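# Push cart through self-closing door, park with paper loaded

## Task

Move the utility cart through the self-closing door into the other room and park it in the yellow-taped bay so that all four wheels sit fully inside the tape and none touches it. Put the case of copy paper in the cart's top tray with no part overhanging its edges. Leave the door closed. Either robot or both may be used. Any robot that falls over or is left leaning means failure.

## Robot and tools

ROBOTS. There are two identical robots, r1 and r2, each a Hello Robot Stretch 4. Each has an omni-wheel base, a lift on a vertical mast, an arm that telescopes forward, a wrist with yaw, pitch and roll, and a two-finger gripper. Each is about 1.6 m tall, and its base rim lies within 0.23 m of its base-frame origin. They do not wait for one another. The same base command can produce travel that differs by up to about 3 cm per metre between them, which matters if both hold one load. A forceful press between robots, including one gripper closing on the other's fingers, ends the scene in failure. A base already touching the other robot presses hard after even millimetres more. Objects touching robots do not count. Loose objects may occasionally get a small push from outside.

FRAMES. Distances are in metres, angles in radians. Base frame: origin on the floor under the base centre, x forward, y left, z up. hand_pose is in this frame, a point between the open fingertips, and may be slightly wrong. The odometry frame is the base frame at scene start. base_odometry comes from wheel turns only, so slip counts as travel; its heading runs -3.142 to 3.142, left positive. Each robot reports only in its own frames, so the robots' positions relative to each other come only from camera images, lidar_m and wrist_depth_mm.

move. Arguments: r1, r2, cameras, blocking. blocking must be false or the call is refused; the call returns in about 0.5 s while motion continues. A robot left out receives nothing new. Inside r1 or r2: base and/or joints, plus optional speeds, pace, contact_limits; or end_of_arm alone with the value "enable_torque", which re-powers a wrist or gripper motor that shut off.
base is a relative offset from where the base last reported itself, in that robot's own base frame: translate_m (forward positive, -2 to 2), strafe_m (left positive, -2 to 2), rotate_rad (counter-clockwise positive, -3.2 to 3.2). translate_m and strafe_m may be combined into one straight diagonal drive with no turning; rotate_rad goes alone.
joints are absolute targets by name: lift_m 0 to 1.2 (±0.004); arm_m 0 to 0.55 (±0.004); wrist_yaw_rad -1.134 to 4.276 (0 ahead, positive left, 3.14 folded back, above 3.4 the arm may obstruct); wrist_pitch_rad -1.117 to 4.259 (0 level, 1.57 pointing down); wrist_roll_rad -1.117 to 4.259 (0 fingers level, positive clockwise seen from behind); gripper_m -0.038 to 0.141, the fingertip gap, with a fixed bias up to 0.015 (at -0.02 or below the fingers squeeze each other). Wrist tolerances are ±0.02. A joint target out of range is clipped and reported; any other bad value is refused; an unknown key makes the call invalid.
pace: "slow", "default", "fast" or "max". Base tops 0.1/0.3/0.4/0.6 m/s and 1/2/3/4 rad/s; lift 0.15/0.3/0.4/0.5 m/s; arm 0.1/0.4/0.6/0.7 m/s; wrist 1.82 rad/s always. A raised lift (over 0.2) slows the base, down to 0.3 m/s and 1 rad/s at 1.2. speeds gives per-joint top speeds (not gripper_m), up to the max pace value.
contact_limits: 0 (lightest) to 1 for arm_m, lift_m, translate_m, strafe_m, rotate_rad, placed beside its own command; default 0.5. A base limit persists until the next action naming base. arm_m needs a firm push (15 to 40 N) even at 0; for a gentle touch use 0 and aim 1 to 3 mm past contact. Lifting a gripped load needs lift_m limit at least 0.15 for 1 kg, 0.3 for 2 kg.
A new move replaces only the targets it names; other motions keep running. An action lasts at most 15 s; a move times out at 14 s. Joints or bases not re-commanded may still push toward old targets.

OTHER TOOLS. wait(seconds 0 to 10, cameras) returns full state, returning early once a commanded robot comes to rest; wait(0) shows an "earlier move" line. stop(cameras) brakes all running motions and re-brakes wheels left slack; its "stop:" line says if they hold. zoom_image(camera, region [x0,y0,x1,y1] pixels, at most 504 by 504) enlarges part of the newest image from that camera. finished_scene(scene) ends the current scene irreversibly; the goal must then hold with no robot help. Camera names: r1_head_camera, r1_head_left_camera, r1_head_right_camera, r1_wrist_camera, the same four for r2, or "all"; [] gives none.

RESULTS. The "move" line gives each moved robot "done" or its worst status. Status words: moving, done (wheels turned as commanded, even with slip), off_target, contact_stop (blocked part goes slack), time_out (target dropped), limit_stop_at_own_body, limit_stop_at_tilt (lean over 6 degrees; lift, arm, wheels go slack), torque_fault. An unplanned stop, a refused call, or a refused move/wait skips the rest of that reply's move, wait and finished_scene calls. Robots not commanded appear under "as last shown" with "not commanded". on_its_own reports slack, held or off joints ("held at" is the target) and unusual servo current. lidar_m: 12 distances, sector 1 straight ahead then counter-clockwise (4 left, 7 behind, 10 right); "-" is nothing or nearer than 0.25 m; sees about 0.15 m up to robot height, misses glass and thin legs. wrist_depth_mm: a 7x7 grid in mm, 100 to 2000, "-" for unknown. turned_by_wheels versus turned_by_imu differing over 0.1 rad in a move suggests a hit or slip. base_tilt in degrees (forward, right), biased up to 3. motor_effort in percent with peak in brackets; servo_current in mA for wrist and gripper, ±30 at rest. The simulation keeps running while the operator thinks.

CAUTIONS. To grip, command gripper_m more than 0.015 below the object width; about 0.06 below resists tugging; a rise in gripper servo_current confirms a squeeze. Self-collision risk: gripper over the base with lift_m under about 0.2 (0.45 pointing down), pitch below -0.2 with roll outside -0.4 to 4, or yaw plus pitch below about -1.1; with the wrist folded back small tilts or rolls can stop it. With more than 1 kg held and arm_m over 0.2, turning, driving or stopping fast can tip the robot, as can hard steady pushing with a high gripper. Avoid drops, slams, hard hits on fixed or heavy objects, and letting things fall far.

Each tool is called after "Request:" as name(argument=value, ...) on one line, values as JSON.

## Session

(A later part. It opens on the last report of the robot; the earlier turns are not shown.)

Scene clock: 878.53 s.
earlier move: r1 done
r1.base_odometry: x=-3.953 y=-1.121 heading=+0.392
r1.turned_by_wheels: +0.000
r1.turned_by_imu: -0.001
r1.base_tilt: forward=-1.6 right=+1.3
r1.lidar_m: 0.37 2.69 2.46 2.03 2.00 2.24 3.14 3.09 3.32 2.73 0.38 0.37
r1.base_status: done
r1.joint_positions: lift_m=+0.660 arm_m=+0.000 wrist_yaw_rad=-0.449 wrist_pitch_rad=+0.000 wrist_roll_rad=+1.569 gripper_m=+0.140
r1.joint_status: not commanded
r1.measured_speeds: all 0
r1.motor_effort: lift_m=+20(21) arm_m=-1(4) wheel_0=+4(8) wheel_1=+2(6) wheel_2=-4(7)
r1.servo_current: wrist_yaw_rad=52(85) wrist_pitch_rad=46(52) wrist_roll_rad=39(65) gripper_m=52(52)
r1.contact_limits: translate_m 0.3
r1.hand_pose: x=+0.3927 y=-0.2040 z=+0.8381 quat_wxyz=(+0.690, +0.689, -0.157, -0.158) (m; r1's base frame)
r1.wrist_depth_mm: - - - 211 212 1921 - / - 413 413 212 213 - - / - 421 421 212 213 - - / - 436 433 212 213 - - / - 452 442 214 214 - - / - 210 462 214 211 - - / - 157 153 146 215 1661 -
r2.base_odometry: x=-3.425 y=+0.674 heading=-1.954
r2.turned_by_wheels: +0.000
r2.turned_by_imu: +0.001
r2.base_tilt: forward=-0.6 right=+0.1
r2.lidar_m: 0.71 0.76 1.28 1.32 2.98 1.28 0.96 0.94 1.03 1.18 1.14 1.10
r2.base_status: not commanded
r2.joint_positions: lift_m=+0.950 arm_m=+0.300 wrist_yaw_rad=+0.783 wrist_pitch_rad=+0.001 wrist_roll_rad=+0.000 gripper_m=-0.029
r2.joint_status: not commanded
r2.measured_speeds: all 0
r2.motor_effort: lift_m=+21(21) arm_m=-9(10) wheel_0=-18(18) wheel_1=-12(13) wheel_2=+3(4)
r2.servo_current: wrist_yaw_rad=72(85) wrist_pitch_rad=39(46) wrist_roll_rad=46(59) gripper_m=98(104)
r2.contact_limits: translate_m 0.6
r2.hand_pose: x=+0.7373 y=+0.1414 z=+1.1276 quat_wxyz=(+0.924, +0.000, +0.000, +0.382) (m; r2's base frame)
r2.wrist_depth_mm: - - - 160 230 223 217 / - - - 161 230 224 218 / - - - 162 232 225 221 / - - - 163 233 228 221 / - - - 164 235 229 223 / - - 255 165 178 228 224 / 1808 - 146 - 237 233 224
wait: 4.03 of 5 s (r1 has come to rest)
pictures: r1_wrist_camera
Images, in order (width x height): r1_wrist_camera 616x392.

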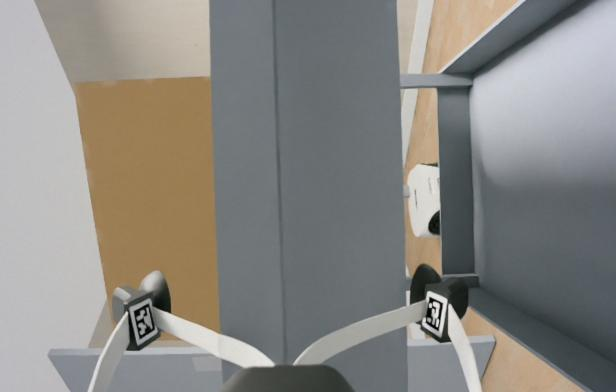

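Request:
move(blocking=false, r1={"joints":{"gripper_m":0.0,"lift_m":0.653}}, cameras=[])

Request:
wait(seconds=2, cameras=["r1_wrist_camera"])

Scene clock: 894.13 s.
move: r1 moving
r1.base_odometry: x=-3.953 y=-1.121 heading=+0.392
r1.turned_by_wheels: +0.000
r1.turned_by_imu: -0.001
r1.base_tilt: forward=-1.6 right=+1.2
r1.lidar_m: 0.37 2.69 2.49 2.04 2.00 2.20 3.11 3.11 3.33 2.72 0.37 0.36
r1.base_status: not commanded
r1.joint_positions: lift_m=+0.654 arm_m=+0.000 wrist_yaw_rad=-0.449 wrist_pitch_rad=+0.000 wrist_roll_rad=+1.569 gripper_m=+0.129
r1.joint_status: lift_m moving; gripper_m moving
r1.measured_speeds: all 0
r1.motor_effort: lift_m=+11(19) arm_m=+4(4) wheel_0=+4(5) wheel_1=+2(3) wheel_2=-4(4)
r1.servo_current: wrist_yaw_rad=39(59) wrist_pitch_rad=33(46) wrist_roll_rad=52(52) gripper_m=78(85)
r1.contact_limits: translate_m 0.3
r1.hand_pose: x=+0.3927 y=-0.2040 z=+0.8319 quat_wxyz=(+0.690, +0.689, -0.157, -0.158) (m; r1's base frame)
r1.wrist_depth_mm: - - - 211 211 1863 - / - 413 410 212 212 - - / - 421 418 212 212 - - / - 436 433 213 213 - - / - 452 445 213 213 - - / - 199 462 213 211 197 - / - - 150 154 214 1661 -
r2: as last shown
r2.turned_by_imu: +0.002
r2.lidar_m: 0.69 0.75 1.31 1.34 2.97 1.28 0.95 0.94 1.02 1.19 1.14 1.11
r2.motor_effort: lift_m=+21(21) arm_m=-9(9) wheel_0=-17(18) wheel_1=-12(13) wheel_2=+3(4)
r2.servo_current: wrist_yaw_rad=72(78) wrist_pitch_rad=39(46) wrist_roll_rad=33(52) gripper_m=98(104)
r2.contact_limits: translate_m 0.6
r2.wrist_depth_mm: - - - 160 229 222 217 / - - - 161 230 224 219 / - - - 163 233 225 220 / - - - 163 234 228 222 / - - - 164 236 228 224 / - - 256 166 178 228 223 / 1808 - 146 - 237 232 224
pictures: none
No camera images: "cameras" was empty.

Scene clock: 895.93 s.
earlier move: r1 done
r1.base_odometry: x=-3.953 y=-1.121 heading=+0.392
r1.turned_by_wheels: +0.000
r1.turned_by_imu: +0.000
r1.base_tilt: forward=-1.5 right=+1.3
r1.lidar_m: 0.38 2.69 2.50 2.03 2.01 2.22 3.12 3.09 3.34 2.73 0.38 0.35
r1.base_status: not commanded
r1.joint_positions: lift_m=+0.653 arm_m=+0.000 wrist_yaw_rad=-0.449 wrist_pitch_rad=+0.005 wrist_roll_rad=+1.569 gripper_m=+0.002
r1.joint_status: all done
r1.measured_speeds: all 0
r1.motor_effort: lift_m=+13(19) arm_m=+4(4) wheel_0=+3(5) wheel_1=+3(3) wheel_2=-3(4)
r1.servo_current: wrist_yaw_rad=39(65) wrist_pitch_rad=39(52) wrist_roll_rad=59(72) gripper_m=124(306)
r1.contact_limits: translate_m 0.3
r1.hand_pose: x=+0.3927 y=-0.2040 z=+0.8303 quat_wxyz=(+0.690, +0.689, -0.156, -0.159) (m; r1's base frame)
r1.wrist_depth_mm: - - 152 212 - 1983 - / - 410 153 212 214 - - / - 418 - 213 213 - - / - 433 427 212 214 - - / - 449 - 213 215 - - / - 459 156 214 198 167 - / - 162 153 215 171 166 -
r2.base_odometry: x=-3.425 y=+0.674 heading=-1.954
r2.turned_by_wheels: +0.000
r2.turned_by_imu: +0.000
r2.base_tilt: forward=-0.6 right=+0.1
r2.lidar_m: 0.69 0.77 1.30 1.35 2.99 1.28 0.96 0.94 1.03 1.16 1.13 1.14
r2.base_status: not commanded
r2.joint_positions: lift_m=+0.950 arm_m=+0.300 wrist_yaw_rad=+0.783 wrist_pitch_rad=+0.001 wrist_roll_rad=+0.000 gripper_m=-0.029
r2.joint_status: not commanded
r2.measured_speeds: all 0
r2.motor_effort: lift_m=+21(21) arm_m=-9(10) wheel_0=-17(18) wheel_1=-12(13) wheel_2=+3(4)
r2.servo_current: wrist_yaw_rad=72(85) wrist_pitch_rad=46(46) wrist_roll_rad=39(59) gripper_m=104(111)
r2.contact_limits: translate_m 0.6
r2.hand_pose: x=+0.7373 y=+0.1414 z=+1.1276 quat_wxyz=(+0.924, +0.000, +0.000, +0.382) (m; r2's base frame)
r2.wrist_depth_mm: - - - 160 229 224 217 / - - - 161 231 224 218 / - - - 162 233 225 221 / - - - 163 234 228 222 / - - - 164 236 228 224 / - - 256 166 178 228 224 / 1863 - 146 - 237 232 226
wait: 1.80 of 2 s (r1 has come to rest)
pictures: r1_wrist_camera
Images, in order (width x height): r1_wrist_camera 616x392.

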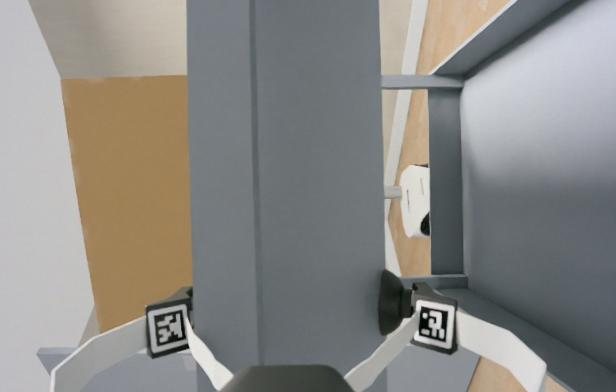

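Request:
move(blocking=false, r1={"base":{"translate_m":-0.336,"strafe_m":-0.216},"joints":{"wrist_yaw_rad":-0.09},"speeds":{"wrist_yaw_rad":0.09},"pace":"slow","contact_limits":{"translate_m":0.5}}, cameras=[])

Request:
wait(seconds=6, cameras=[])

Request:
wait(seconds=0.5, cameras=["r1_wrist_camera","r1_head_camera"])

Scene clock: 902.93 s.
move: r1 moving
r1.base_odometry: x=-3.961 y=-1.133 heading=+0.393
r1.turned_by_wheels: +0.000
r1.turned_by_imu: +0.000
r1.base_tilt: forward=-1.6 right=+1.3
r1.lidar_m: 0.38 2.71 2.47 2.04 2.01 2.23 3.13 3.08 3.34 2.70 0.40 0.33
r1.base_status: translate_m moving; strafe_m moving
r1.joint_positions: lift_m=+0.653 arm_m=+0.000 wrist_yaw_rad=-0.413 wrist_pitch_rad=+0.005 wrist_roll_rad=+1.569 gripper_m=+0.002
r1.joint_status: wrist_yaw_rad moving
r1.measured_speeds: translate_m=-0.047 strafe_m=-0.029 rotate_rad=-0.001 lift_m=+0.000 arm_m=+0.000 wrist_yaw_rad=+0.091 wrist_pitch_rad=+0.000 wrist_roll_rad=+0.000
r1.motor_effort: lift_m=+13(13) arm_m=+4(4) wheel_0=+1(5) wheel_1=-4(7) wheel_2=+6(6)
r1.servo_current: wrist_yaw_rad=46(78) wrist_pitch_rad=46(52) wrist_roll_rad=46(59) gripper_m=124(124)
r1.contact_limits: translate_m 0.5
r1.hand_pose: x=+0.3999 y=-0.1959 z=+0.8303 quat_wxyz=(+0.692, +0.692, -0.143, -0.147) (m; r1's base frame)
r1.wrist_depth_mm: - - 150 209 - 1808 - / - 404 151 211 212 - - / - 418 - 212 213 - - / - 433 430 214 216 - - / - 455 - 215 216 - - / - 462 158 217 200 - - / - 155 157 219 153 167 -
r2: as last shown
r2.turned_by_imu: +0.001
r2.lidar_m: 0.71 0.78 1.28 1.31 3.01 1.25 0.98 0.93 1.02 1.16 1.10 1.12
r2.motor_effort: lift_m=+21(21) arm_m=-9(9) wheel_0=-17(17) wheel_1=-12(12) wheel_2=+3(4)
r2.servo_current: wrist_yaw_rad=78(78) wrist_pitch_rad=39(46) wrist_roll_rad=52(52) gripper_m=104(111)
r2.contact_limits: translate_m 0.6
r2.wrist_depth_mm: - - - 160 230 223 217 / - - - 161 230 224 219 / - - - 162 232 226 221 / - - - 163 233 228 221 / - - - 164 236 229 223 / - - 254 166 178 229 223 / 1808 - 146 - 236 233 226
pictures: none
No camera images: "cameras" was empty.

Scene clock: 907.60 s.
earlier move: r1 done
r1.base_odometry: x=-4.180 y=-1.449 heading=+0.393
r1.turned_by_wheels: +0.001
r1.turned_by_imu: +0.001
r1.base_tilt: forward=-1.6 right=+1.2
r1.lidar_m: 0.41 3.07 2.60 2.13 2.09 2.33 2.72 2.70 3.00 2.64 0.51 0.43
r1.base_status: done
r1.joint_positions: lift_m=+0.653 arm_m=+0.000 wrist_yaw_rad=-0.086 wrist_pitch_rad=-0.008 wrist_roll_rad=+1.569 gripper_m=+0.001
r1.joint_status: all done
r1.measured_speeds: all 0
r1.motor_effort: lift_m=+13(13) arm_m=-4(5) wheel_0=+9(11) wheel_1=-2(8) wheel_2=+6(13)
r1.servo_current: wrist_yaw_rad=65(85) wrist_pitch_rad=52(65) wrist_roll_rad=59(72) gripper_m=52(130)
r1.contact_limits: translate_m 0.5
r1.hand_pose: x=+0.4508 y=-0.1118 z=+0.8341 quat_wxyz=(+0.707, +0.706, -0.033, -0.027) (m; r1's base frame)
r1.wrist_depth_mm: - - - 216 216 - - / - 427 421 219 218 - - / - 436 436 224 224 - - / - 466 462 227 227 - - / - 496 484 231 231 - - / - - 188 193 234 - - / - 160 - 161 158 1499 1336
r2.base_odometry: x=-3.425 y=+0.674 heading=-1.954
r2.turned_by_wheels: +0.000
r2.turned_by_imu: +0.001
r2.base_tilt: forward=-0.6 right=+0.1
r2.lidar_m: 0.71 0.77 1.44 1.43 2.97 1.32 0.98 0.93 1.02 1.16 1.13 1.11
r2.base_status: not commanded
r2.joint_positions: lift_m=+0.950 arm_m=+0.300 wrist_yaw_rad=+0.783 wrist_pitch_rad=+0.001 wrist_roll_rad=+0.000 gripper_m=-0.029
r2.joint_status: not commanded
r2.measured_speeds: all 0
r2.motor_effort: lift_m=+21(21) arm_m=-9(10) wheel_0=-17(18) wheel_1=-12(13) wheel_2=+3(4)
r2.servo_current: wrist_yaw_rad=65(85) wrist_pitch_rad=39(46) wrist_roll_rad=39(59) gripper_m=98(111)
r2.contact_limits: translate_m 0.6
r2.hand_pose: x=+0.7373 y=+0.1414 z=+1.1276 quat_wxyz=(+0.924, +0.000, +0.000, +0.382) (m; r2's base frame)
r2.wrist_depth_mm: - - - 160 230 223 217 / - - - 162 232 224 219 / - - - 162 232 227 220 / - - - 163 234 228 221 / - - - 165 236 228 224 / - - 255 166 178 228 223 / - - 146 - 237 232 225
wait: 4.67 of 6 s (r1 has come to rest)
pictures: none
No camera images: "cameras" was empty.

Scene clock: 908.10 s.
r1.base_odometry: x=-4.180 y=-1.449 heading=+0.393
r1.turned_by_wheels: +0.000
r1.turned_by_imu: +0.000
r1.base_tilt: forward=-1.6 right=+1.2
r1.lidar_m: 0.39 3.09 2.58 2.12 2.10 2.33 2.75 2.72 3.01 2.62 0.50 0.42
r1.base_status: done
r1.joint_positions: lift_m=+0.653 arm_m=+0.000 wrist_yaw_rad=-0.086 wrist_pitch_rad=-0.008 wrist_roll_rad=+1.569 gripper_m=+0.001
r1.joint_status: all done
r1.measured_speeds: all 0
r1.motor_effort: lift_m=+13(13) arm_m=-4(5) wheel_0=+9(11) wheel_1=-2(8) wheel_2=+6(13)
r1.servo_current: wrist_yaw_rad=39(85) wrist_pitch_rad=52(65) wrist_roll_rad=33(72) gripper_m=52(130)
r1.contact_limits: translate_m 0.5
r1.hand_pose: x=+0.4508 y=-0.1118 z=+0.8341 quat_wxyz=(+0.707, +0.706, -0.033, -0.027) (m; r1's base frame)
r1.wrist_depth_mm: - - - 216 216 - - / - 424 421 220 218 - - / - 433 430 223 223 - - / - 462 455 228 228 - - / - 492 480 230 231 - - / - - 188 193 233 - - / - 160 - 161 158 1499 1366
r2.base_odometry: x=-3.425 y=+0.674 heading=-1.954
r2.turned_by_wheels: +0.000
r2.turned_by_imu: +0.000
r2.base_tilt: forward=-0.6 right=+0.1
r2.lidar_m: 0.71 0.74 1.46 1.44 2.98 1.29 0.97 0.95 1.02 1.18 1.14 1.08
r2.base_status: not commanded
r2.joint_positions: lift_m=+0.950 arm_m=+0.300 wrist_yaw_rad=+0.783 wrist_pitch_rad=+0.001 wrist_roll_rad=+0.000 gripper_m=-0.029
r2.joint_status: not commanded
r2.measured_speeds: all 0
r2.motor_effort: lift_m=+21(21) arm_m=-9(10) wheel_0=-17(18) wheel_1=-12(13) wheel_2=+3(4)
r2.servo_current: wrist_yaw_rad=65(85) wrist_pitch_rad=33(46) wrist_roll_rad=46(59) gripper_m=91(111)
r2.contact_limits: translate_m 0.6
r2.hand_pose: x=+0.7373 y=+0.1414 z=+1.1276 quat_wxyz=(+0.924, +0.000, +0.000, +0.382) (m; r2's base frame)
r2.wrist_depth_mm: - - - 160 230 224 217 / - - - 161 231 224 219 / - - - 162 232 225 220 / - - - 163 234 229 221 / - - - 164 235 229 223 / - - 255 166 178 229 224 / - - 145 - 237 232 225
wait: 0.50 s; at rest by 0.27 s
pictures: r1_head_camera, r1_wrist_camera
Images, in order (width x height): r1_head_camera 420x560, r1_wrist_camera 616x392.

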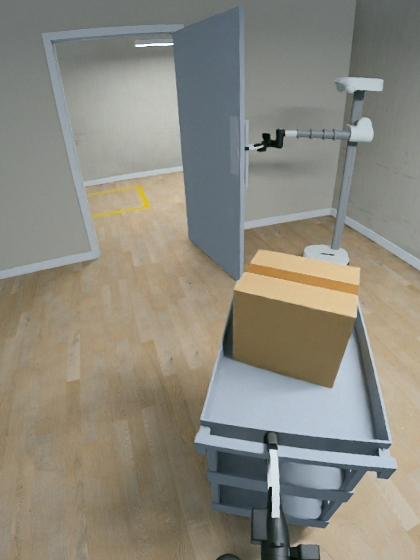

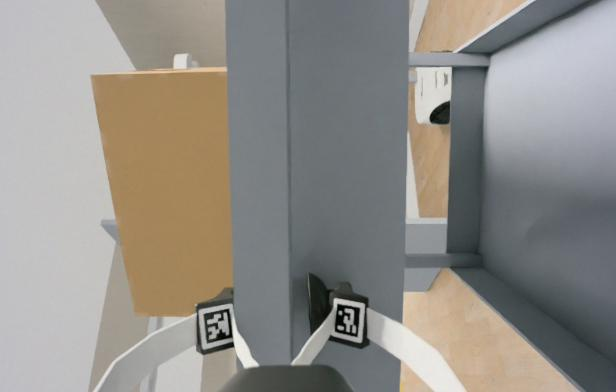

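Request:
move(blocking=false, r1={"joints":{"gripper_m":0.14}}, cameras=[])

Request:
wait(seconds=0.7, cameras=[])

Request:
move(blocking=false, r1={"base":{"translate_m":-0.10},"joints":{"wrist_yaw_rad":-0.15,"wrist_pitch_rad":0.0}}, cameras=[])

Request:
wait(seconds=1.5, cameras=["r1_wrist_camera"])

Scene clock: 929.77 s.
move: r1 moving
r1.base_odometry: x=-4.180 y=-1.449 heading=+0.393
r1.turned_by_wheels: +0.000
r1.turned_by_imu: -0.002
r1.base_tilt: forward=-1.6 right=+1.3
r1.lidar_m: 0.40 3.10 2.57 2.13 2.09 2.32 2.74 2.71 3.03 2.63 0.51 0.39
r1.base_status: not commanded
r1.joint_positions: lift_m=+0.653 arm_m=+0.000 wrist_yaw_rad=-0.086 wrist_pitch_rad=-0.008 wrist_roll_rad=+1.569 gripper_m=+0.019
r1.joint_status: gripper_m moving
r1.measured_speeds: translate_m=+0.000 strafe_m=+0.000 rotate_rad=-0.001 lift_m=+0.000 arm_m=+0.000 wrist_yaw_rad=+0.000 wrist_pitch_rad=+0.000 wrist_roll_rad=+0.000
r1.motor_effort: lift_m=+13(13) arm_m=-1(4) wheel_0=+9(10) wheel_1=-2(2) wheel_2=+4(6)
r1.servo_current: wrist_yaw_rad=59(59) wrist_pitch_rad=52(52) wrist_roll_rad=59(65) gripper_m=85(85)
r1.contact_limits: translate_m 0.5
r1.hand_pose: x=+0.4507 y=-0.1118 z=+0.8341 quat_wxyz=(+0.707, +0.706, -0.033, -0.027) (m; r1's base frame)
r1.wrist_depth_mm: - - - 219 218 1983 - / - 424 424 222 221 - - / - 439 433 226 227 - - / - 466 452 229 231 - - / - 492 480 233 234 - - / - - 187 193 187 - - / - - - 153 170 1499 -
r2: as last shown
r2.turned_by_imu: +0.003
r2.base_tilt: forward=-0.7 right=+0.1
r2.lidar_m: 0.67 0.75 1.49 1.42 3.00 1.32 0.98 0.93 1.03 1.18 1.13 1.10
r2.motor_effort: lift_m=+21(21) arm_m=-9(9) wheel_0=-18(18) wheel_1=-12(12) wheel_2=+3(4)
r2.servo_current: wrist_yaw_rad=91(91) wrist_pitch_rad=33(46) wrist_roll_rad=59(59) gripper_m=91(111)
r2.contact_limits: translate_m 0.6
r2.wrist_depth_mm: - - - 160 229 223 217 / - - - 161 230 224 219 / - - - 162 232 226 220 / - - - 163 234 228 223 / - - - 164 235 229 223 / - - 255 166 177 227 224 / - - 146 - 237 232 224
pictures: none
No camera images: "cameras" was empty.

Scene clock: 930.47 s.
earlier move: r1 moving
r1.base_odometry: x=-4.180 y=-1.450 heading=+0.392
r1.turned_by_wheels: +0.000
r1.turned_by_imu: -0.001
r1.base_tilt: forward=-1.6 right=+1.3
r1.lidar_m: 0.39 3.08 2.57 2.10 2.09 2.34 2.73 2.71 3.02 2.63 0.52 0.41
r1.base_status: not commanded
r1.joint_positions: lift_m=+0.653 arm_m=+0.000 wrist_yaw_rad=-0.087 wrist_pitch_rad=+0.000 wrist_roll_rad=+1.569 gripper_m=+0.095
r1.joint_status: gripper_m moving
r1.measured_speeds: all 0
r1.motor_effort: lift_m=+13(13) arm_m=+4(4) wheel_0=+5(10) wheel_1=-2(2) wheel_2=+2(6)
r1.servo_current: wrist_yaw_rad=46(65) wrist_pitch_rad=39(52) wrist_roll_rad=46(72) gripper_m=91(98)
r1.contact_limits: translate_m 0.5
r1.hand_pose: x=+0.4505 y=-0.1123 z=+0.8317 quat_wxyz=(+0.707, +0.706, -0.031, -0.031) (m; r1's base frame)
r1.wrist_depth_mm: - - - 227 - 1921 - / - - 421 229 231 - - / - 433 430 235 236 - - / - 452 452 237 238 - - / - 477 469 241 243 - - / - 500 191 243 193 - - / - - - 143 - 1808 -
r2.base_odometry: x=-3.425 y=+0.674 heading=-1.954
r2.turned_by_wheels: +0.000
r2.turned_by_imu: +0.000
r2.base_tilt: forward=-0.6 right=+0.1
r2.lidar_m: 0.70 0.77 1.47 1.45 2.98 1.29 0.96 0.95 1.02 1.18 1.13 1.10
r2.base_status: not commanded
r2.joint_positions: lift_m=+0.950 arm_m=+0.300 wrist_yaw_rad=+0.783 wrist_pitch_rad=+0.001 wrist_roll_rad=+0.000 gripper_m=-0.029
r2.joint_status: not commanded
r2.measured_speeds: all 0
r2.motor_effort: lift_m=+21(21) arm_m=-9(9) wheel_0=-17(18) wheel_1=-12(12) wheel_2=+3(4)
r2.servo_current: wrist_yaw_rad=72(91) wrist_pitch_rad=39(46) wrist_roll_rad=52(59) gripper_m=104(111)
r2.contact_limits: translate_m 0.6
r2.hand_pose: x=+0.7373 y=+0.1414 z=+1.1276 quat_wxyz=(+0.924, +0.000, +0.000, +0.382) (m; r2's base frame)
r2.wrist_depth_mm: - - - 160 231 224 217 / - - - 161 230 224 219 / - - - 163 231 226 220 / - - - 163 234 228 222 / - - - 165 235 228 223 / - - 255 166 178 228 224 / - - 146 - 236 232 224
wait: 0.70 s; no rest
pictures: none
No camera images: "cameras" was empty.

Scene clock: 930.97 s.
earlier move: r1 moving
move: r1 moving
r1.base_odometry: x=-4.209 y=-1.462 heading=+0.392
r1.turned_by_wheels: +0.000
r1.turned_by_imu: +0.000
r1.base_tilt: forward=-1.6 right=+1.2
r1.lidar_m: 0.43 3.08 2.58 2.11 2.09 2.30 2.70 2.68 2.98 2.64 2.62 0.46
r1.base_status: translate_m moving
r1.joint_positions: lift_m=+0.653 arm_m=+0.000 wrist_yaw_rad=-0.147 wrist_pitch_rad=+0.000 wrist_roll_rad=+1.569 gripper_m=+0.133
r1.joint_status: wrist_yaw_rad moving; wrist_pitch_rad moving; gripper_m moving
r1.measured_speeds: translate_m=-0.121 strafe_m=+0.000 rotate_rad=-0.002 lift_m=+0.000 arm_m=+0.000 wrist_yaw_rad=+0.000 wrist_pitch_rad=+0.000 wrist_roll_rad=+0.000
r1.motor_effort: lift_m=+13(13) arm_m=+4(4) wheel_0=-6(10) wheel_1=-4(7) wheel_2=+9(10)
r1.servo_current: wrist_yaw_rad=33(65) wrist_pitch_rad=39(59) wrist_roll_rad=59(59) gripper_m=52(91)
r1.hand_pose: x=+0.4433 y=-0.1288 z=+0.8317 quat_wxyz=(+0.706, +0.704, -0.052, -0.052) (m; r1's base frame)
r1.wrist_depth_mm: - - - - - 1756 - / - - - - - 1808 - / - - 473 - - - - / - 484 480 - - - - / - 500 492 277 - - - / - 210 216 216 208 195 - / - - 539 141 - 1921 -
r2: as last shown
r2.lidar_m: 0.70 0.76 1.46 1.44 2.99 1.28 0.97 0.93 1.02 1.15 1.13 1.10
r2.motor_effort: lift_m=+21(21) arm_m=-9(9) wheel_0=-17(18) wheel_1=-12(13) wheel_2=+3(4)
r2.servo_current: wrist_yaw_rad=65(85) wrist_pitch_rad=39(46) wrist_roll_rad=65(65) gripper_m=91(111)
r2.contact_limits: translate_m 0.6
r2.wrist_depth_mm: - - - 160 230 223 216 / - - - 160 230 224 219 / - - - 162 233 226 220 / - - - 163 233 227 222 / - - - 165 236 229 224 / - - 254 165 178 229 223 / - - 146 - 238 233 224
pictures: none
No camera images: "cameras" was empty.

Scene clock: 932.03 s.
earlier move: r1 done
r1.base_odometry: x=-4.273 y=-1.488 heading=+0.392
r1.turned_by_wheels: +0.000
r1.turned_by_imu: +0.000
r1.base_tilt: forward=-1.6 right=+1.3
r1.lidar_m: 0.49 3.16 2.56 2.08 2.06 2.27 2.65 2.61 2.90 2.65 2.63 0.50
r1.base_status: done
r1.joint_positions: lift_m=+0.653 arm_m=+0.000 wrist_yaw_rad=-0.148 wrist_pitch_rad=+0.000 wrist_roll_rad=+1.569 gripper_m=+0.140
r1.joint_status: all done
r1.measured_speeds: all 0
r1.motor_effort: lift_m=+13(13) arm_m=+4(4) wheel_0=-2(10) wheel_1=-1(7) wheel_2=-1(10)
r1.servo_current: wrist_yaw_rad=59(65) wrist_pitch_rad=33(59) wrist_roll_rad=33(59) gripper_m=39(91)
r1.hand_pose: x=+0.4433 y=-0.1289 z=+0.8317 quat_wxyz=(+0.706, +0.704, -0.052, -0.052) (m; r1's base frame)
r1.wrist_depth_mm: - - - 343 366 368 373 / - - - 343 - 1808 - / - - - 347 - - - / - 559 554 347 - - - / - - 569 349 - - - / - 210 580 - 190 194 - / - - - 142 - - -
r2.base_odometry: x=-3.425 y=+0.674 heading=-1.954
r2.turned_by_wheels: +0.000
r2.turned_by_imu: +0.000
r2.base_tilt: forward=-0.7 right=+0.1
r2.lidar_m: 0.71 0.75 1.46 1.45 3.00 1.28 0.98 0.96 1.04 1.18 1.13 1.13
r2.base_status: not commanded
r2.joint_positions: lift_m=+0.950 arm_m=+0.300 wrist_yaw_rad=+0.783 wrist_pitch_rad=+0.001 wrist_roll_rad=+0.000 gripper_m=-0.029
r2.joint_status: not commanded
r2.measured_speeds: all 0
r2.motor_effort: lift_m=+21(21) arm_m=-9(9) wheel_0=-18(18) wheel_1=-12(13) wheel_2=+3(4)
r2.servo_current: wrist_yaw_rad=72(85) wrist_pitch_rad=39(46) wrist_roll_rad=52(65) gripper_m=98(111)
r2.contact_limits: translate_m 0.6
r2.hand_pose: x=+0.7373 y=+0.1414 z=+1.1276 quat_wxyz=(+0.924, +0.000, +0.000, +0.382) (m; r2's base frame)
r2.wrist_depth_mm: - - - 160 230 224 218 / - - - 161 231 225 218 / - - - 162 232 226 220 / - - - 163 233 227 222 / - - - 165 235 228 223 / - - 255 165 177 228 224 / - - 146 - 236 232 224
wait: 1.07 of 1.5 s (r1 has come to rest)
pictures: r1_wrist_camera
Images, in order (width x height): r1_wrist_camera 616x392.

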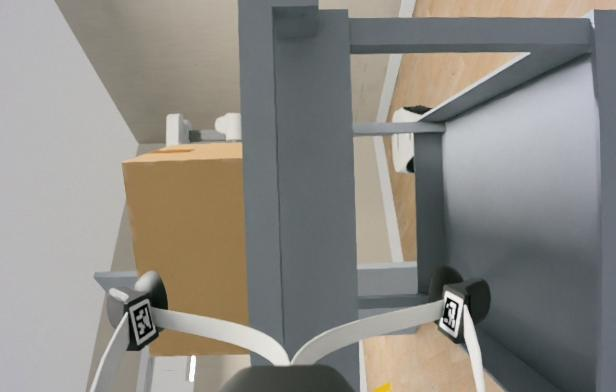

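Request:
move(blocking=false, r1={"base":{"translate_m":0.173,"strafe_m":0.07},"pace":"slow"}, cameras=[])

Request:
wait(seconds=4, cameras=["r1_wrist_camera","r1_head_camera"])

Scene clock: 965.13 s.
move: r1 moving
r1.base_odometry: x=-4.263 y=-1.478 heading=+0.393
r1.turned_by_wheels: +0.000
r1.turned_by_imu: -0.002
r1.base_tilt: forward=-1.6 right=+1.3
r1.lidar_m: 0.48 3.17 2.56 2.09 2.07 2.26 2.65 2.63 2.93 2.68 2.63 0.50
r1.base_status: translate_m moving; strafe_m moving
r1.joint_positions: lift_m=+0.653 arm_m=+0.000 wrist_yaw_rad=-0.148 wrist_pitch_rad=+0.000 wrist_roll_rad=+1.569 gripper_m=+0.140
r1.joint_status: not commanded
r1.measured_speeds: translate_m=+0.047 strafe_m=+0.020 rotate_rad=-0.001 lift_m=+0.000 arm_m=+0.000 wrist_yaw_rad=+0.000 wrist_pitch_rad=+0.000 wrist_roll_rad=+0.000
r1.motor_effort: lift_m=+13(13) arm_m=+4(4) wheel_0=+4(6) wheel_1=+5(7) wheel_2=-4(6)
r1.servo_current: wrist_yaw_rad=65(65) wrist_pitch_rad=46(46) wrist_roll_rad=52(59) gripper_m=46(52)
r1.hand_pose: x=+0.4433 y=-0.1289 z=+0.8317 quat_wxyz=(+0.706, +0.704, -0.052, -0.052) (m; r1's base frame)
r1.wrist_depth_mm: - - - 332 355 355 343 / - - - 336 - 1708 - / - - 741 338 - - - / - 554 539 338 - - - / - - 564 336 - - - / - 209 574 - 211 194 - / - - - 142 - - -
r2: as last shown
r2.turned_by_imu: +0.005
r2.base_tilt: forward=-0.6 right=+0.1
r2.lidar_m: 0.71 0.76 1.47 1.42 2.99 1.29 0.98 0.94 0.99 1.18 1.14 1.14
r2.motor_effort: lift_m=+21(21) arm_m=-9(9) wheel_0=-17(18) wheel_1=-12(12) wheel_2=+3(3)
r2.servo_current: wrist_yaw_rad=59(85) wrist_pitch_rad=46(46) wrist_roll_rad=46(59) gripper_m=98(111)
r2.contact_limits: translate_m 0.6
r2.wrist_depth_mm: - - - 160 229 224 217 / - - - 161 230 224 220 / - - - 162 233 225 220 / - - - 163 232 228 222 / - - - 164 235 229 223 / - - 256 165 178 229 224 / - - 146 - 237 233 225
pictures: none
No camera images: "cameras" was empty.

Scene clock: 967.70 s.
earlier move: r1 done
r1.base_odometry: x=-4.140 y=-1.357 heading=+0.393
r1.turned_by_wheels: +0.000
r1.turned_by_imu: +0.001
r1.base_tilt: forward=-1.6 right=+1.3
r1.lidar_m: 0.38 2.98 2.54 2.05 2.04 2.26 2.82 2.79 3.10 2.69 0.46 0.40
r1.base_status: done
r1.joint_positions: lift_m=+0.653 arm_m=+0.000 wrist_yaw_rad=-0.152 wrist_pitch_rad=+0.000 wrist_roll_rad=+1.569 gripper_m=+0.140
r1.joint_status: not commanded
r1.measured_speeds: all 0
r1.motor_effort: lift_m=+13(13) arm_m=+4(4) wheel_0=+6(7) wheel_1=+4(8) wheel_2=-3(7)
r1.servo_current: wrist_yaw_rad=46(78) wrist_pitch_rad=33(52) wrist_roll_rad=46(65) gripper_m=39(52)
r1.hand_pose: x=+0.4428 y=-0.1300 z=+0.8317 quat_wxyz=(+0.706, +0.704, -0.054, -0.054) (m; r1's base frame)
r1.wrist_depth_mm: - - - 207 208 - - / - 407 410 209 210 - - / - 424 424 211 211 - - / - 439 436 213 213 - - / - 462 459 215 215 - - / - 193 473 216 216 195 - / - - - 149 220 1756 -
r2.base_odometry: x=-3.425 y=+0.674 heading=-1.954
r2.turned_by_wheels: +0.000
r2.turned_by_imu: +0.000
r2.base_tilt: forward=-0.6 right=+0.1
r2.lidar_m: 0.70 0.73 1.44 1.43 2.99 1.27 0.97 0.93 1.03 1.18 1.13 1.12
r2.base_status: not commanded
r2.joint_positions: lift_m=+0.950 arm_m=+0.300 wrist_yaw_rad=+0.783 wrist_pitch_rad=+0.001 wrist_roll_rad=+0.000 gripper_m=-0.029
r2.joint_status: not commanded
r2.measured_speeds: all 0
r2.motor_effort: lift_m=+21(21) arm_m=-9(9) wheel_0=-17(18) wheel_1=-12(13) wheel_2=+3(4)
r2.servo_current: wrist_yaw_rad=72(85) wrist_pitch_rad=39(52) wrist_roll_rad=39(65) gripper_m=104(111)
r2.contact_limits: translate_m 0.6
r2.hand_pose: x=+0.7373 y=+0.1414 z=+1.1276 quat_wxyz=(+0.924, +0.000, +0.000, +0.382) (m; r2's base frame)
r2.wrist_depth_mm: - - - 160 230 224 216 / - - - 161 231 224 218 / - - - 162 232 226 220 / - - - 163 234 228 222 / - - - 164 235 228 223 / - - 254 166 178 228 223 / - - 146 - 236 233 225
wait: 2.57 of 4 s (r1 has come to rest)
pictures: r1_head_camera, r1_wrist_camera
Images, in order (width x height): r1_head_camera 420x560, r1_wrist_camera 616x392.

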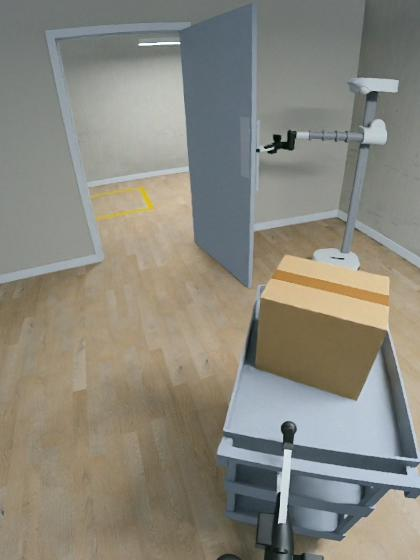

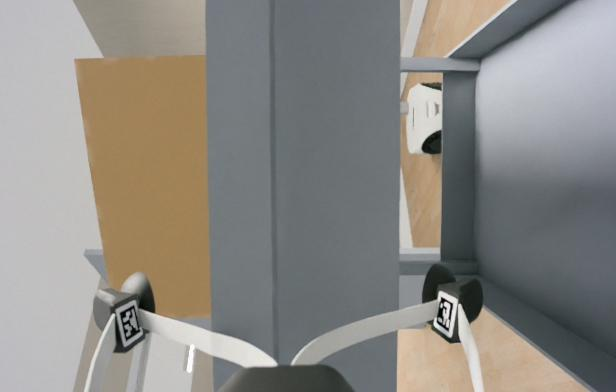

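Request:
move(blocking=false, r1={"base":{"translate_m":0.042,"strafe_m":-0.007},"pace":"slow"}, cameras=[])

Request:
wait(seconds=2, cameras=["r1_wrist_camera"])

Request:
move(blocking=false, r1={"joints":{"gripper_m":0.0}}, cameras=[])

Request:
wait(seconds=2, cameras=["r1_wrist_camera"])

Scene clock: 976.93 s.
move: r1 moving
r1.base_odometry: x=-4.127 y=-1.354 heading=+0.393
r1.turned_by_wheels: +0.000
r1.turned_by_imu: +0.000
r1.base_tilt: forward=-1.6 right=+1.3
r1.lidar_m: 0.37 2.98 2.54 2.09 2.07 2.25 2.84 2.81 3.13 2.65 0.44 0.38
r1.base_status: translate_m moving; strafe_m moving
r1.joint_positions: lift_m=+0.653 arm_m=+0.000 wrist_yaw_rad=-0.152 wrist_pitch_rad=+0.000 wrist_roll_rad=+1.569 gripper_m=+0.140
r1.joint_status: not commanded
r1.measured_speeds: translate_m=+0.048 strafe_m=-0.008 rotate_rad=-0.005 lift_m=+0.000 arm_m=+0.000 wrist_yaw_rad=+0.000 wrist_pitch_rad=+0.000 wrist_roll_rad=+0.000
r1.motor_effort: lift_m=+13(13) arm_m=+4(4) wheel_0=+9(10) wheel_1=+6(7) wheel_2=-8(8)
r1.servo_current: wrist_yaw_rad=65(72) wrist_pitch_rad=33(46) wrist_roll_rad=65(65) gripper_m=39(46)
r1.hand_pose: x=+0.4428 y=-0.1300 z=+0.8317 quat_wxyz=(+0.706, +0.704, -0.054, -0.054) (m; r1's base frame)
r1.wrist_depth_mm: - - - 201 200 - - / - 402 404 202 202 - - / - 415 413 204 203 - - / - 433 430 205 205 - - / - 449 445 206 206 - - / - 213 - 208 207 - - / - - 156 148 209 1708 -
r2: as last shown
r2.turned_by_imu: +0.001
r2.lidar_m: 0.71 0.77 1.45 1.42 2.99 1.29 0.96 0.95 1.00 1.18 1.13 1.11
r2.motor_effort: lift_m=+21(21) arm_m=-9(9) wheel_0=-17(18) wheel_1=-12(12) wheel_2=+3(3)
r2.servo_current: wrist_yaw_rad=85(85) wrist_pitch_rad=39(39) wrist_roll_rad=33(52) gripper_m=98(104)
r2.contact_limits: translate_m 0.6
r2.wrist_depth_mm: - - - 160 230 224 217 / - - - 161 231 223 218 / - - - 162 233 225 220 / - - - 163 233 228 221 / - - - 165 236 228 223 / - - 254 166 178 228 224 / - - 146 - 236 233 224
pictures: none
No camera images: "cameras" was empty.

Scene clock: 978.00 s.
earlier move: r1 done
r1.base_odometry: x=-4.099 y=-1.347 heading=+0.393
r1.turned_by_wheels: +0.000
r1.turned_by_imu: +0.000
r1.base_tilt: forward=-1.6 right=+1.2
r1.lidar_m: 0.34 2.95 2.57 2.10 2.07 2.26 2.86 2.84 3.15 2.64 0.43 0.38
r1.base_status: done
r1.joint_positions: lift_m=+0.653 arm_m=+0.000 wrist_yaw_rad=-0.152 wrist_pitch_rad=-0.002 wrist_roll_rad=+1.569 gripper_m=+0.140
r1.joint_status: not commanded
r1.measured_speeds: all 0
r1.motor_effort: lift_m=+13(13) arm_m=+4(4) wheel_0=+7(12) wheel_1=+4(7) wheel_2=-4(10)
r1.servo_current: wrist_yaw_rad=59(72) wrist_pitch_rad=33(52) wrist_roll_rad=59(65) gripper_m=39(52)
r1.hand_pose: x=+0.4428 y=-0.1300 z=+0.8323 quat_wxyz=(+0.706, +0.704, -0.054, -0.053) (m; r1's base frame)
r1.wrist_depth_mm: - - - 194 195 - - / - 402 387 196 196 - - / - 413 404 198 199 - - / - 430 424 202 201 - - / - 449 442 204 205 - - / - 200 466 205 205 200 - / - - - 146 209 1808 -
r2.base_odometry: x=-3.425 y=+0.674 heading=-1.954
r2.turned_by_wheels: +0.000
r2.turned_by_imu: +0.000
r2.base_tilt: forward=-0.6 right=+0.1
r2.lidar_m: 0.71 0.79 1.43 1.40 2.97 1.28 0.97 0.94 1.02 1.17 1.12 1.13
r2.base_status: not commanded
r2.joint_positions: lift_m=+0.950 arm_m=+0.300 wrist_yaw_rad=+0.783 wrist_pitch_rad=+0.001 wrist_roll_rad=+0.000 gripper_m=-0.029
r2.joint_status: not commanded
r2.measured_speeds: all 0
r2.motor_effort: lift_m=+21(21) arm_m=-9(9) wheel_0=-17(18) wheel_1=-12(12) wheel_2=+3(4)
r2.servo_current: wrist_yaw_rad=78(91) wrist_pitch_rad=39(46) wrist_roll_rad=46(59) gripper_m=98(104)
r2.contact_limits: translate_m 0.6
r2.hand_pose: x=+0.7373 y=+0.1414 z=+1.1276 quat_wxyz=(+0.924, +0.000, +0.000, +0.382) (m; r2's base frame)
r2.wrist_depth_mm: - - - 160 230 223 217 / - - - 161 231 224 218 / - - - 163 232 226 220 / - - - 163 234 228 221 / - - - 164 235 228 223 / - - 254 165 178 229 224 / - - 146 - 237 232 225
wait: 1.07 of 2 s (r1 has come to rest)
pictures: r1_wrist_camera
Images, in order (width x height): r1_wrist_camera 616x392.

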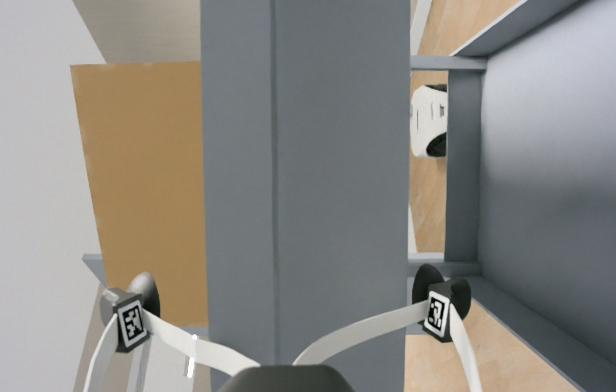

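Scene clock: 978.50 s.
move: r1 moving
r1.base_odometry: x=-4.099 y=-1.347 heading=+0.393
r1.turned_by_wheels: +0.000
r1.turned_by_imu: +0.000
r1.base_tilt: forward=-1.6 right=+1.3
r1.lidar_m: 0.37 2.96 2.56 2.09 2.07 2.27 2.86 2.84 3.16 2.63 0.44 0.39
r1.base_status: not commanded
r1.joint_positions: lift_m=+0.653 arm_m=+0.000 wrist_yaw_rad=-0.152 wrist_pitch_rad=-0.002 wrist_roll_rad=+1.569 gripper_m=+0.129
r1.joint_status: gripper_m moving
r1.measured_speeds: all 0
r1.motor_effort: lift_m=+13(13) arm_m=+4(4) wheel_0=+6(7) wheel_1=+4(4) wheel_2=-4(4)
r1.servo_current: wrist_yaw_rad=52(65) wrist_pitch_rad=46(46) wrist_roll_rad=39(59) gripper_m=78(85)
r1.hand_pose: x=+0.4428 y=-0.1300 z=+0.8323 quat_wxyz=(+0.706, +0.704, -0.054, -0.053) (m; r1's base frame)
r1.wrist_depth_mm: - - - 194 195 - - / - 397 389 196 196 - - / - 407 410 198 198 - - / - 430 424 202 201 - - / - 449 445 204 204 - - / - 201 469 206 206 199 - / - - - 146 208 1756 -
r2: as last shown
r2.base_tilt: forward=-0.6 right=+0.0
r2.lidar_m: 0.69 0.83 1.42 1.41 2.95 1.30 0.97 0.95 1.03 1.17 1.13 1.10
r2.motor_effort: lift_m=+21(21) arm_m=-9(9) wheel_0=-18(18) wheel_1=-12(12) wheel_2=+3(3)
r2.servo_current: wrist_yaw_rad=59(78) wrist_pitch_rad=39(46) wrist_roll_rad=46(65) gripper_m=91(104)
r2.contact_limits: translate_m 0.6
r2.wrist_depth_mm: - - - 160 230 223 216 / - - - 161 231 224 219 / - - - 162 233 227 220 / - - - 163 234 227 221 / - - - 164 236 227 224 / - - 255 166 178 228 222 / - - 146 - 238 232 224
pictures: none
No camera images: "cameras" was empty.

Scene clock: 980.30 s.
earlier move: r1 done
r1.base_odometry: x=-4.098 y=-1.347 heading=+0.393
r1.turned_by_wheels: +0.000
r1.turned_by_imu: +0.000
r1.base_tilt: forward=-1.6 right=+1.3
r1.lidar_m: 0.37 2.95 2.58 2.10 2.08 2.27 2.86 2.85 3.15 2.67 0.45 0.37
r1.base_status: not commanded
r1.joint_positions: lift_m=+0.653 arm_m=+0.000 wrist_yaw_rad=-0.152 wrist_pitch_rad=+0.004 wrist_roll_rad=+1.569 gripper_m=+0.002
r1.joint_status: all done
r1.measured_speeds: all 0
r1.motor_effort: lift_m=+13(13) arm_m=-4(4) wheel_0=+3(7) wheel_1=+3(4) wheel_2=-1(4)
r1.servo_current: wrist_yaw_rad=39(65) wrist_pitch_rad=39(52) wrist_roll_rad=39(65) gripper_m=124(312)
r1.hand_pose: x=+0.4428 y=-0.1300 z=+0.8306 quat_wxyz=(+0.706, +0.704, -0.052, -0.055) (m; r1's base frame)
r1.wrist_depth_mm: - - - 189 190 1921 - / - 384 132 191 193 - - / - 402 135 194 195 - - / - 421 - 197 198 - - / - 442 - 200 202 - - / - 462 141 204 201 167 - / - 171 - 206 173 1618 -
r2.base_odometry: x=-3.425 y=+0.674 heading=-1.954
r2.turned_by_wheels: +0.000
r2.turned_by_imu: +0.000
r2.base_tilt: forward=-0.6 right=+0.0
r2.lidar_m: 0.69 0.77 1.41 1.40 3.01 1.29 0.98 0.94 1.00 1.17 1.13 1.12
r2.base_status: not commanded
r2.joint_positions: lift_m=+0.950 arm_m=+0.300 wrist_yaw_rad=+0.783 wrist_pitch_rad=+0.001 wrist_roll_rad=+0.000 gripper_m=-0.029
r2.joint_status: not commanded
r2.measured_speeds: all 0
r2.motor_effort: lift_m=+21(21) arm_m=-9(9) wheel_0=-18(18) wheel_1=-12(13) wheel_2=+3(4)
r2.servo_current: wrist_yaw_rad=78(85) wrist_pitch_rad=39(46) wrist_roll_rad=46(65) gripper_m=98(104)
r2.contact_limits: translate_m 0.6
r2.hand_pose: x=+0.7373 y=+0.1414 z=+1.1276 quat_wxyz=(+0.924, +0.000, +0.000, +0.382) (m; r2's base frame)
r2.wrist_depth_mm: - - - 160 229 223 216 / - - - 161 231 224 217 / - - - 162 232 226 221 / - - - 163 234 228 221 / - - - 165 235 228 224 / - - 255 166 178 228 224 / - - 146 - 237 232 224
wait: 1.80 of 2 s (r1 has come to rest)
pictures: r1_wrist_camera
Images, in order (width x height): r1_wrist_camera 616x392.

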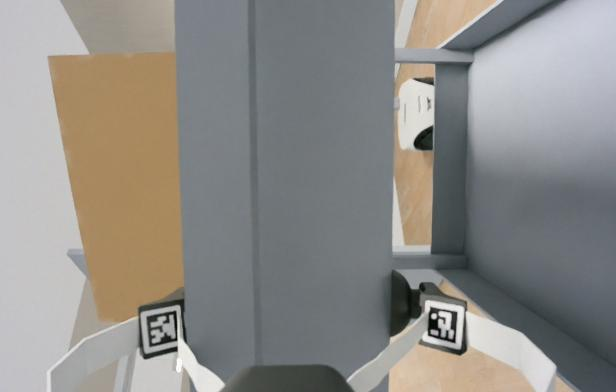

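Request:
move(blocking=false, r1={"base":{"translate_m":-0.300,"strafe_m":-0.196},"joints":{"wrist_yaw_rad":0.11},"speeds":{"wrist_yaw_rad":0.07},"pace":"slow"}, cameras=[])

Request:
wait(seconds=6, cameras=["r1_wrist_camera","r1_head_camera"])

Scene clock: 1004.27 s.
move: r1 moving
r1.base_odometry: x=-4.106 y=-1.359 heading=+0.393
r1.turned_by_wheels: +0.000
r1.turned_by_imu: -0.001
r1.base_tilt: forward=-1.6 right=+1.3
r1.lidar_m: 0.39 2.98 2.59 2.09 2.08 2.28 2.85 2.82 3.13 2.64 0.45 0.40
r1.base_status: translate_m moving; strafe_m moving
r1.joint_positions: lift_m=+0.653 arm_m=+0.000 wrist_yaw_rad=-0.122 wrist_pitch_rad=+0.004 wrist_roll_rad=+1.569 gripper_m=+0.002
r1.joint_status: wrist_yaw_rad moving
r1.measured_speeds: translate_m=-0.045 strafe_m=-0.030 rotate_rad=+0.002 lift_m=+0.000 arm_m=+0.000 wrist_yaw_rad=+0.070 wrist_pitch_rad=+0.000 wrist_roll_rad=+0.000
r1.motor_effort: lift_m=+13(13) arm_m=-3(4) wheel_0=+5(5) wheel_1=-6(8) wheel_2=+6(6)
r1.servo_current: wrist_yaw_rad=39(72) wrist_pitch_rad=52(52) wrist_roll_rad=33(65) gripper_m=117(130)
r1.hand_pose: x=+0.4465 y=-0.1219 z=+0.8306 quat_wxyz=(+0.706, +0.705, -0.042, -0.044) (m; r1's base frame)
r1.wrist_depth_mm: - - - 191 192 1863 - / - 389 135 195 195 - - / - 410 - 198 198 - - / - 424 - 202 203 - - / - 449 442 206 206 - - / - 469 175 211 200 169 - / - 171 147 213 172 1499 -
r2: as last shown
r2.turned_by_imu: +0.003
r2.base_tilt: forward=-0.6 right=+0.1
r2.lidar_m: 0.71 0.74 1.43 1.38 2.98 1.31 0.97 0.95 1.00 1.18 1.13 1.10
r2.motor_effort: lift_m=+21(21) arm_m=-9(10) wheel_0=-18(18) wheel_1=-12(13) wheel_2=+3(4)
r2.servo_current: wrist_yaw_rad=72(85) wrist_pitch_rad=39(46) wrist_roll_rad=46(52) gripper_m=104(104)
r2.contact_limits: translate_m 0.6
r2.wrist_depth_mm: - - - 160 229 224 217 / - - - 161 230 224 219 / - - - 163 233 226 220 / - - - 163 234 228 221 / - - - 164 235 228 223 / - - 254 166 177 228 224 / - - 146 - 236 232 224
pictures: none
No camera images: "cameras" was empty.

Scene clock: 1008.53 s.
earlier move: r1 done
r1.base_odometry: x=-4.300 y=-1.643 heading=+0.393
r1.turned_by_wheels: +0.000
r1.turned_by_imu: -0.002
r1.base_tilt: forward=-1.6 right=+1.3
r1.lidar_m: 0.40 3.30 2.69 2.18 2.15 2.38 2.52 2.49 2.75 2.58 2.56 0.44
r1.base_status: done
r1.joint_positions: lift_m=+0.653 arm_m=+0.000 wrist_yaw_rad=+0.102 wrist_pitch_rad=-0.008 wrist_roll_rad=+1.569 gripper_m=+0.001
r1.joint_status: all done
r1.measured_speeds: all 0
r1.motor_effort: lift_m=+13(13) arm_m=-5(5) wheel_0=-1(10) wheel_1=-4(9) wheel_2=+4(12)
r1.servo_current: wrist_yaw_rad=65(98) wrist_pitch_rad=46(59) wrist_roll_rad=46(65) gripper_m=59(130)
r1.hand_pose: x=+0.4668 y=-0.0577 z=+0.8339 quat_wxyz=(+0.707, +0.706, +0.033, +0.039) (m; r1's base frame)
r1.wrist_depth_mm: - - - 240 238 1921 - / - - - 238 238 1921 - / - 449 449 238 238 - - / - 466 455 237 238 - - / - 480 473 237 236 - - / - 496 186 189 183 - - / - - - 162 156 1618 -
r2.base_odometry: x=-3.425 y=+0.674 heading=-1.954
r2.turned_by_wheels: +0.000
r2.turned_by_imu: +0.001
r2.base_tilt: forward=-0.6 right=+0.1
r2.lidar_m: 0.70 0.79 1.59 1.55 3.02 1.31 0.99 0.95 1.01 1.16 1.13 1.12
r2.base_status: not commanded
r2.joint_positions: lift_m=+0.950 arm_m=+0.300 wrist_yaw_rad=+0.783 wrist_pitch_rad=+0.001 wrist_roll_rad=+0.000 gripper_m=-0.029
r2.joint_status: not commanded
r2.measured_speeds: all 0
r2.motor_effort: lift_m=+21(21) arm_m=-9(10) wheel_0=-17(18) wheel_1=-12(13) wheel_2=+3(4)
r2.servo_current: wrist_yaw_rad=65(91) wrist_pitch_rad=39(46) wrist_roll_rad=39(65) gripper_m=98(104)
r2.contact_limits: translate_m 0.6
r2.hand_pose: x=+0.7373 y=+0.1414 z=+1.1276 quat_wxyz=(+0.924, +0.000, +0.000, +0.382) (m; r2's base frame)
r2.wrist_depth_mm: - - - 161 230 223 217 / - - - 161 231 224 219 / - - - 163 233 227 220 / - - - 163 234 229 221 / - - - 165 236 228 223 / - - 255 166 178 228 224 / - - 146 - 238 231 224
wait: 4.27 of 6 s (r1 has come to rest)
pictures: r1_head_camera, r1_wrist_camera
Images, in order (width x height): r1_head_camera 420x560, r1_wrist_camera 616x392.

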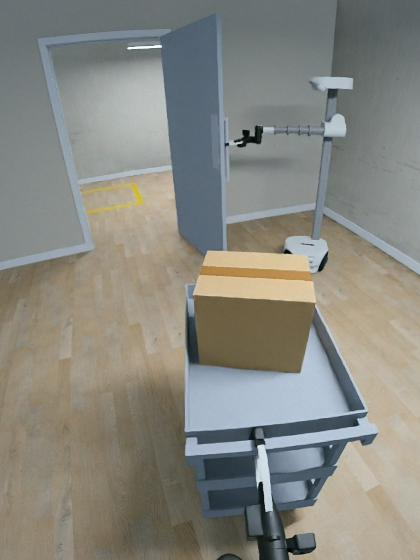

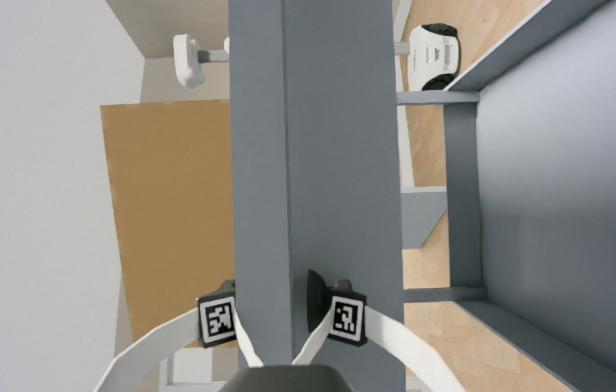

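Request:
move(blocking=false, r1={"joints":{"gripper_m":0.14}}, cameras=[])

Request:
wait(seconds=2, cameras=["r1_wrist_camera"])

Scene clock: 1026.00 s.
move: r1 moving
r1.base_odometry: x=-4.300 y=-1.643 heading=+0.393
r1.turned_by_wheels: +0.000
r1.turned_by_imu: -0.001
r1.base_tilt: forward=-1.6 right=+1.3
r1.lidar_m: 0.38 3.31 2.71 2.18 2.13 2.37 2.52 2.49 2.78 2.58 2.55 0.45
r1.base_status: not commanded
r1.joint_positions: lift_m=+0.653 arm_m=+0.000 wrist_yaw_rad=+0.102 wrist_pitch_rad=-0.008 wrist_roll_rad=+1.569 gripper_m=+0.019
r1.joint_status: gripper_m moving
r1.measured_speeds: translate_m=+0.000 strafe_m=+0.000 rotate_rad=-0.001 lift_m=+0.000 arm_m=+0.000 wrist_yaw_rad=+0.000 wrist_pitch_rad=+0.000 wrist_roll_rad=+0.000
r1.motor_effort: lift_m=+13(13) arm_m=-3(5) wheel_0=-1(1) wheel_1=-3(4) wheel_2=+2(4)
r1.servo_current: wrist_yaw_rad=59(65) wrist_pitch_rad=46(59) wrist_roll_rad=65(72) gripper_m=78(78)
r1.hand_pose: x=+0.4667 y=-0.0577 z=+0.8339 quat_wxyz=(+0.707, +0.706, +0.033, +0.039) (m; r1's base frame)
r1.wrist_depth_mm: - - - 241 242 1863 - / - - - 240 240 - - / - 452 449 240 240 - - / - 459 459 240 239 - - / - 477 473 239 238 - - / - 496 184 195 187 798 - / - - - 158 185 1499 -
r2: as last shown
r2.turned_by_imu: +0.002
r2.lidar_m: 0.71 0.77 1.61 1.55 2.96 1.30 0.98 0.95 1.02 1.19 1.13 1.12
r2.motor_effort: lift_m=+21(21) arm_m=-9(9) wheel_0=-17(18) wheel_1=-12(12) wheel_2=+3(4)
r2.servo_current: wrist_yaw_rad=72(78) wrist_pitch_rad=39(46) wrist_roll_rad=52(52) gripper_m=104(104)
r2.contact_limits: translate_m 0.6
r2.wrist_depth_mm: - - - 160 230 223 217 / - - - 161 230 224 220 / - - - 162 232 226 220 / - - - 163 233 227 221 / - - - 165 236 229 223 / - - 254 166 178 228 224 / - - 146 - 238 232 225
pictures: none
No camera images: "cameras" was empty.

Scene clock: 1027.80 s.
earlier move: r1 done
r1.base_odometry: x=-4.300 y=-1.643 heading=+0.393
r1.turned_by_wheels: +0.000
r1.turned_by_imu: +0.000
r1.base_tilt: forward=-1.6 right=+1.2
r1.lidar_m: 0.39 3.31 2.68 2.18 2.16 2.36 2.51 2.48 2.76 2.58 2.55 0.43
r1.base_status: not commanded
r1.joint_positions: lift_m=+0.653 arm_m=+0.000 wrist_yaw_rad=+0.107 wrist_pitch_rad=+0.000 wrist_roll_rad=+1.569 gripper_m=+0.140
r1.joint_status: all done
r1.measured_speeds: all 0
r1.motor_effort: lift_m=+13(13) arm_m=+4(5) wheel_0=-1(2) wheel_1=-3(4) wheel_2=+1(4)
r1.servo_current: wrist_yaw_rad=52(65) wrist_pitch_rad=39(59) wrist_roll_rad=46(72) gripper_m=39(98)
r1.hand_pose: x=+0.4670 y=-0.0560 z=+0.8317 quat_wxyz=(+0.707, +0.705, +0.038, +0.038) (m; r1's base frame)
r1.wrist_depth_mm: - - - 244 - 1921 - / - - 436 243 809 - - / - 449 442 243 - - - / - 455 462 243 - - - / - 477 477 243 244 - - / - 210 182 242 191 195 - / - - - 143 - 1708 -
r2.base_odometry: x=-3.425 y=+0.674 heading=-1.954
r2.turned_by_wheels: +0.000
r2.turned_by_imu: +0.000
r2.base_tilt: forward=-0.7 right=+0.1
r2.lidar_m: 0.72 0.76 1.62 1.53 2.99 1.29 0.97 0.94 1.02 1.16 1.13 1.13
r2.base_status: not commanded
r2.joint_positions: lift_m=+0.950 arm_m=+0.300 wrist_yaw_rad=+0.783 wrist_pitch_rad=+0.001 wrist_roll_rad=+0.000 gripper_m=-0.029
r2.joint_status: not commanded
r2.measured_speeds: all 0
r2.motor_effort: lift_m=+21(21) arm_m=-9(10) wheel_0=-18(18) wheel_1=-12(13) wheel_2=+3(4)
r2.servo_current: wrist_yaw_rad=85(85) wrist_pitch_rad=39(46) wrist_roll_rad=46(65) gripper_m=98(104)
r2.contact_limits: translate_m 0.6
r2.hand_pose: x=+0.7373 y=+0.1414 z=+1.1276 quat_wxyz=(+0.924, +0.000, +0.000, +0.382) (m; r2's base frame)
r2.wrist_depth_mm: - - - 160 229 224 216 / - - - 161 231 224 218 / - - - 162 232 225 220 / - - - 163 234 228 221 / - - - 165 236 229 223 / - - 255 166 178 228 224 / - - 146 - 237 232 224
wait: 1.80 of 2 s (r1 has come to rest)
pictures: r1_wrist_camera
Images, in order (width x height): r1_wrist_camera 616x392.

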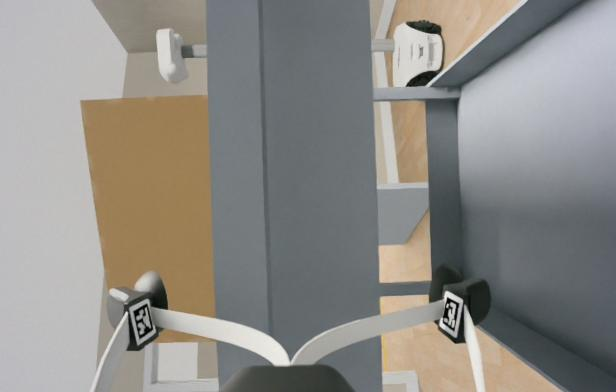

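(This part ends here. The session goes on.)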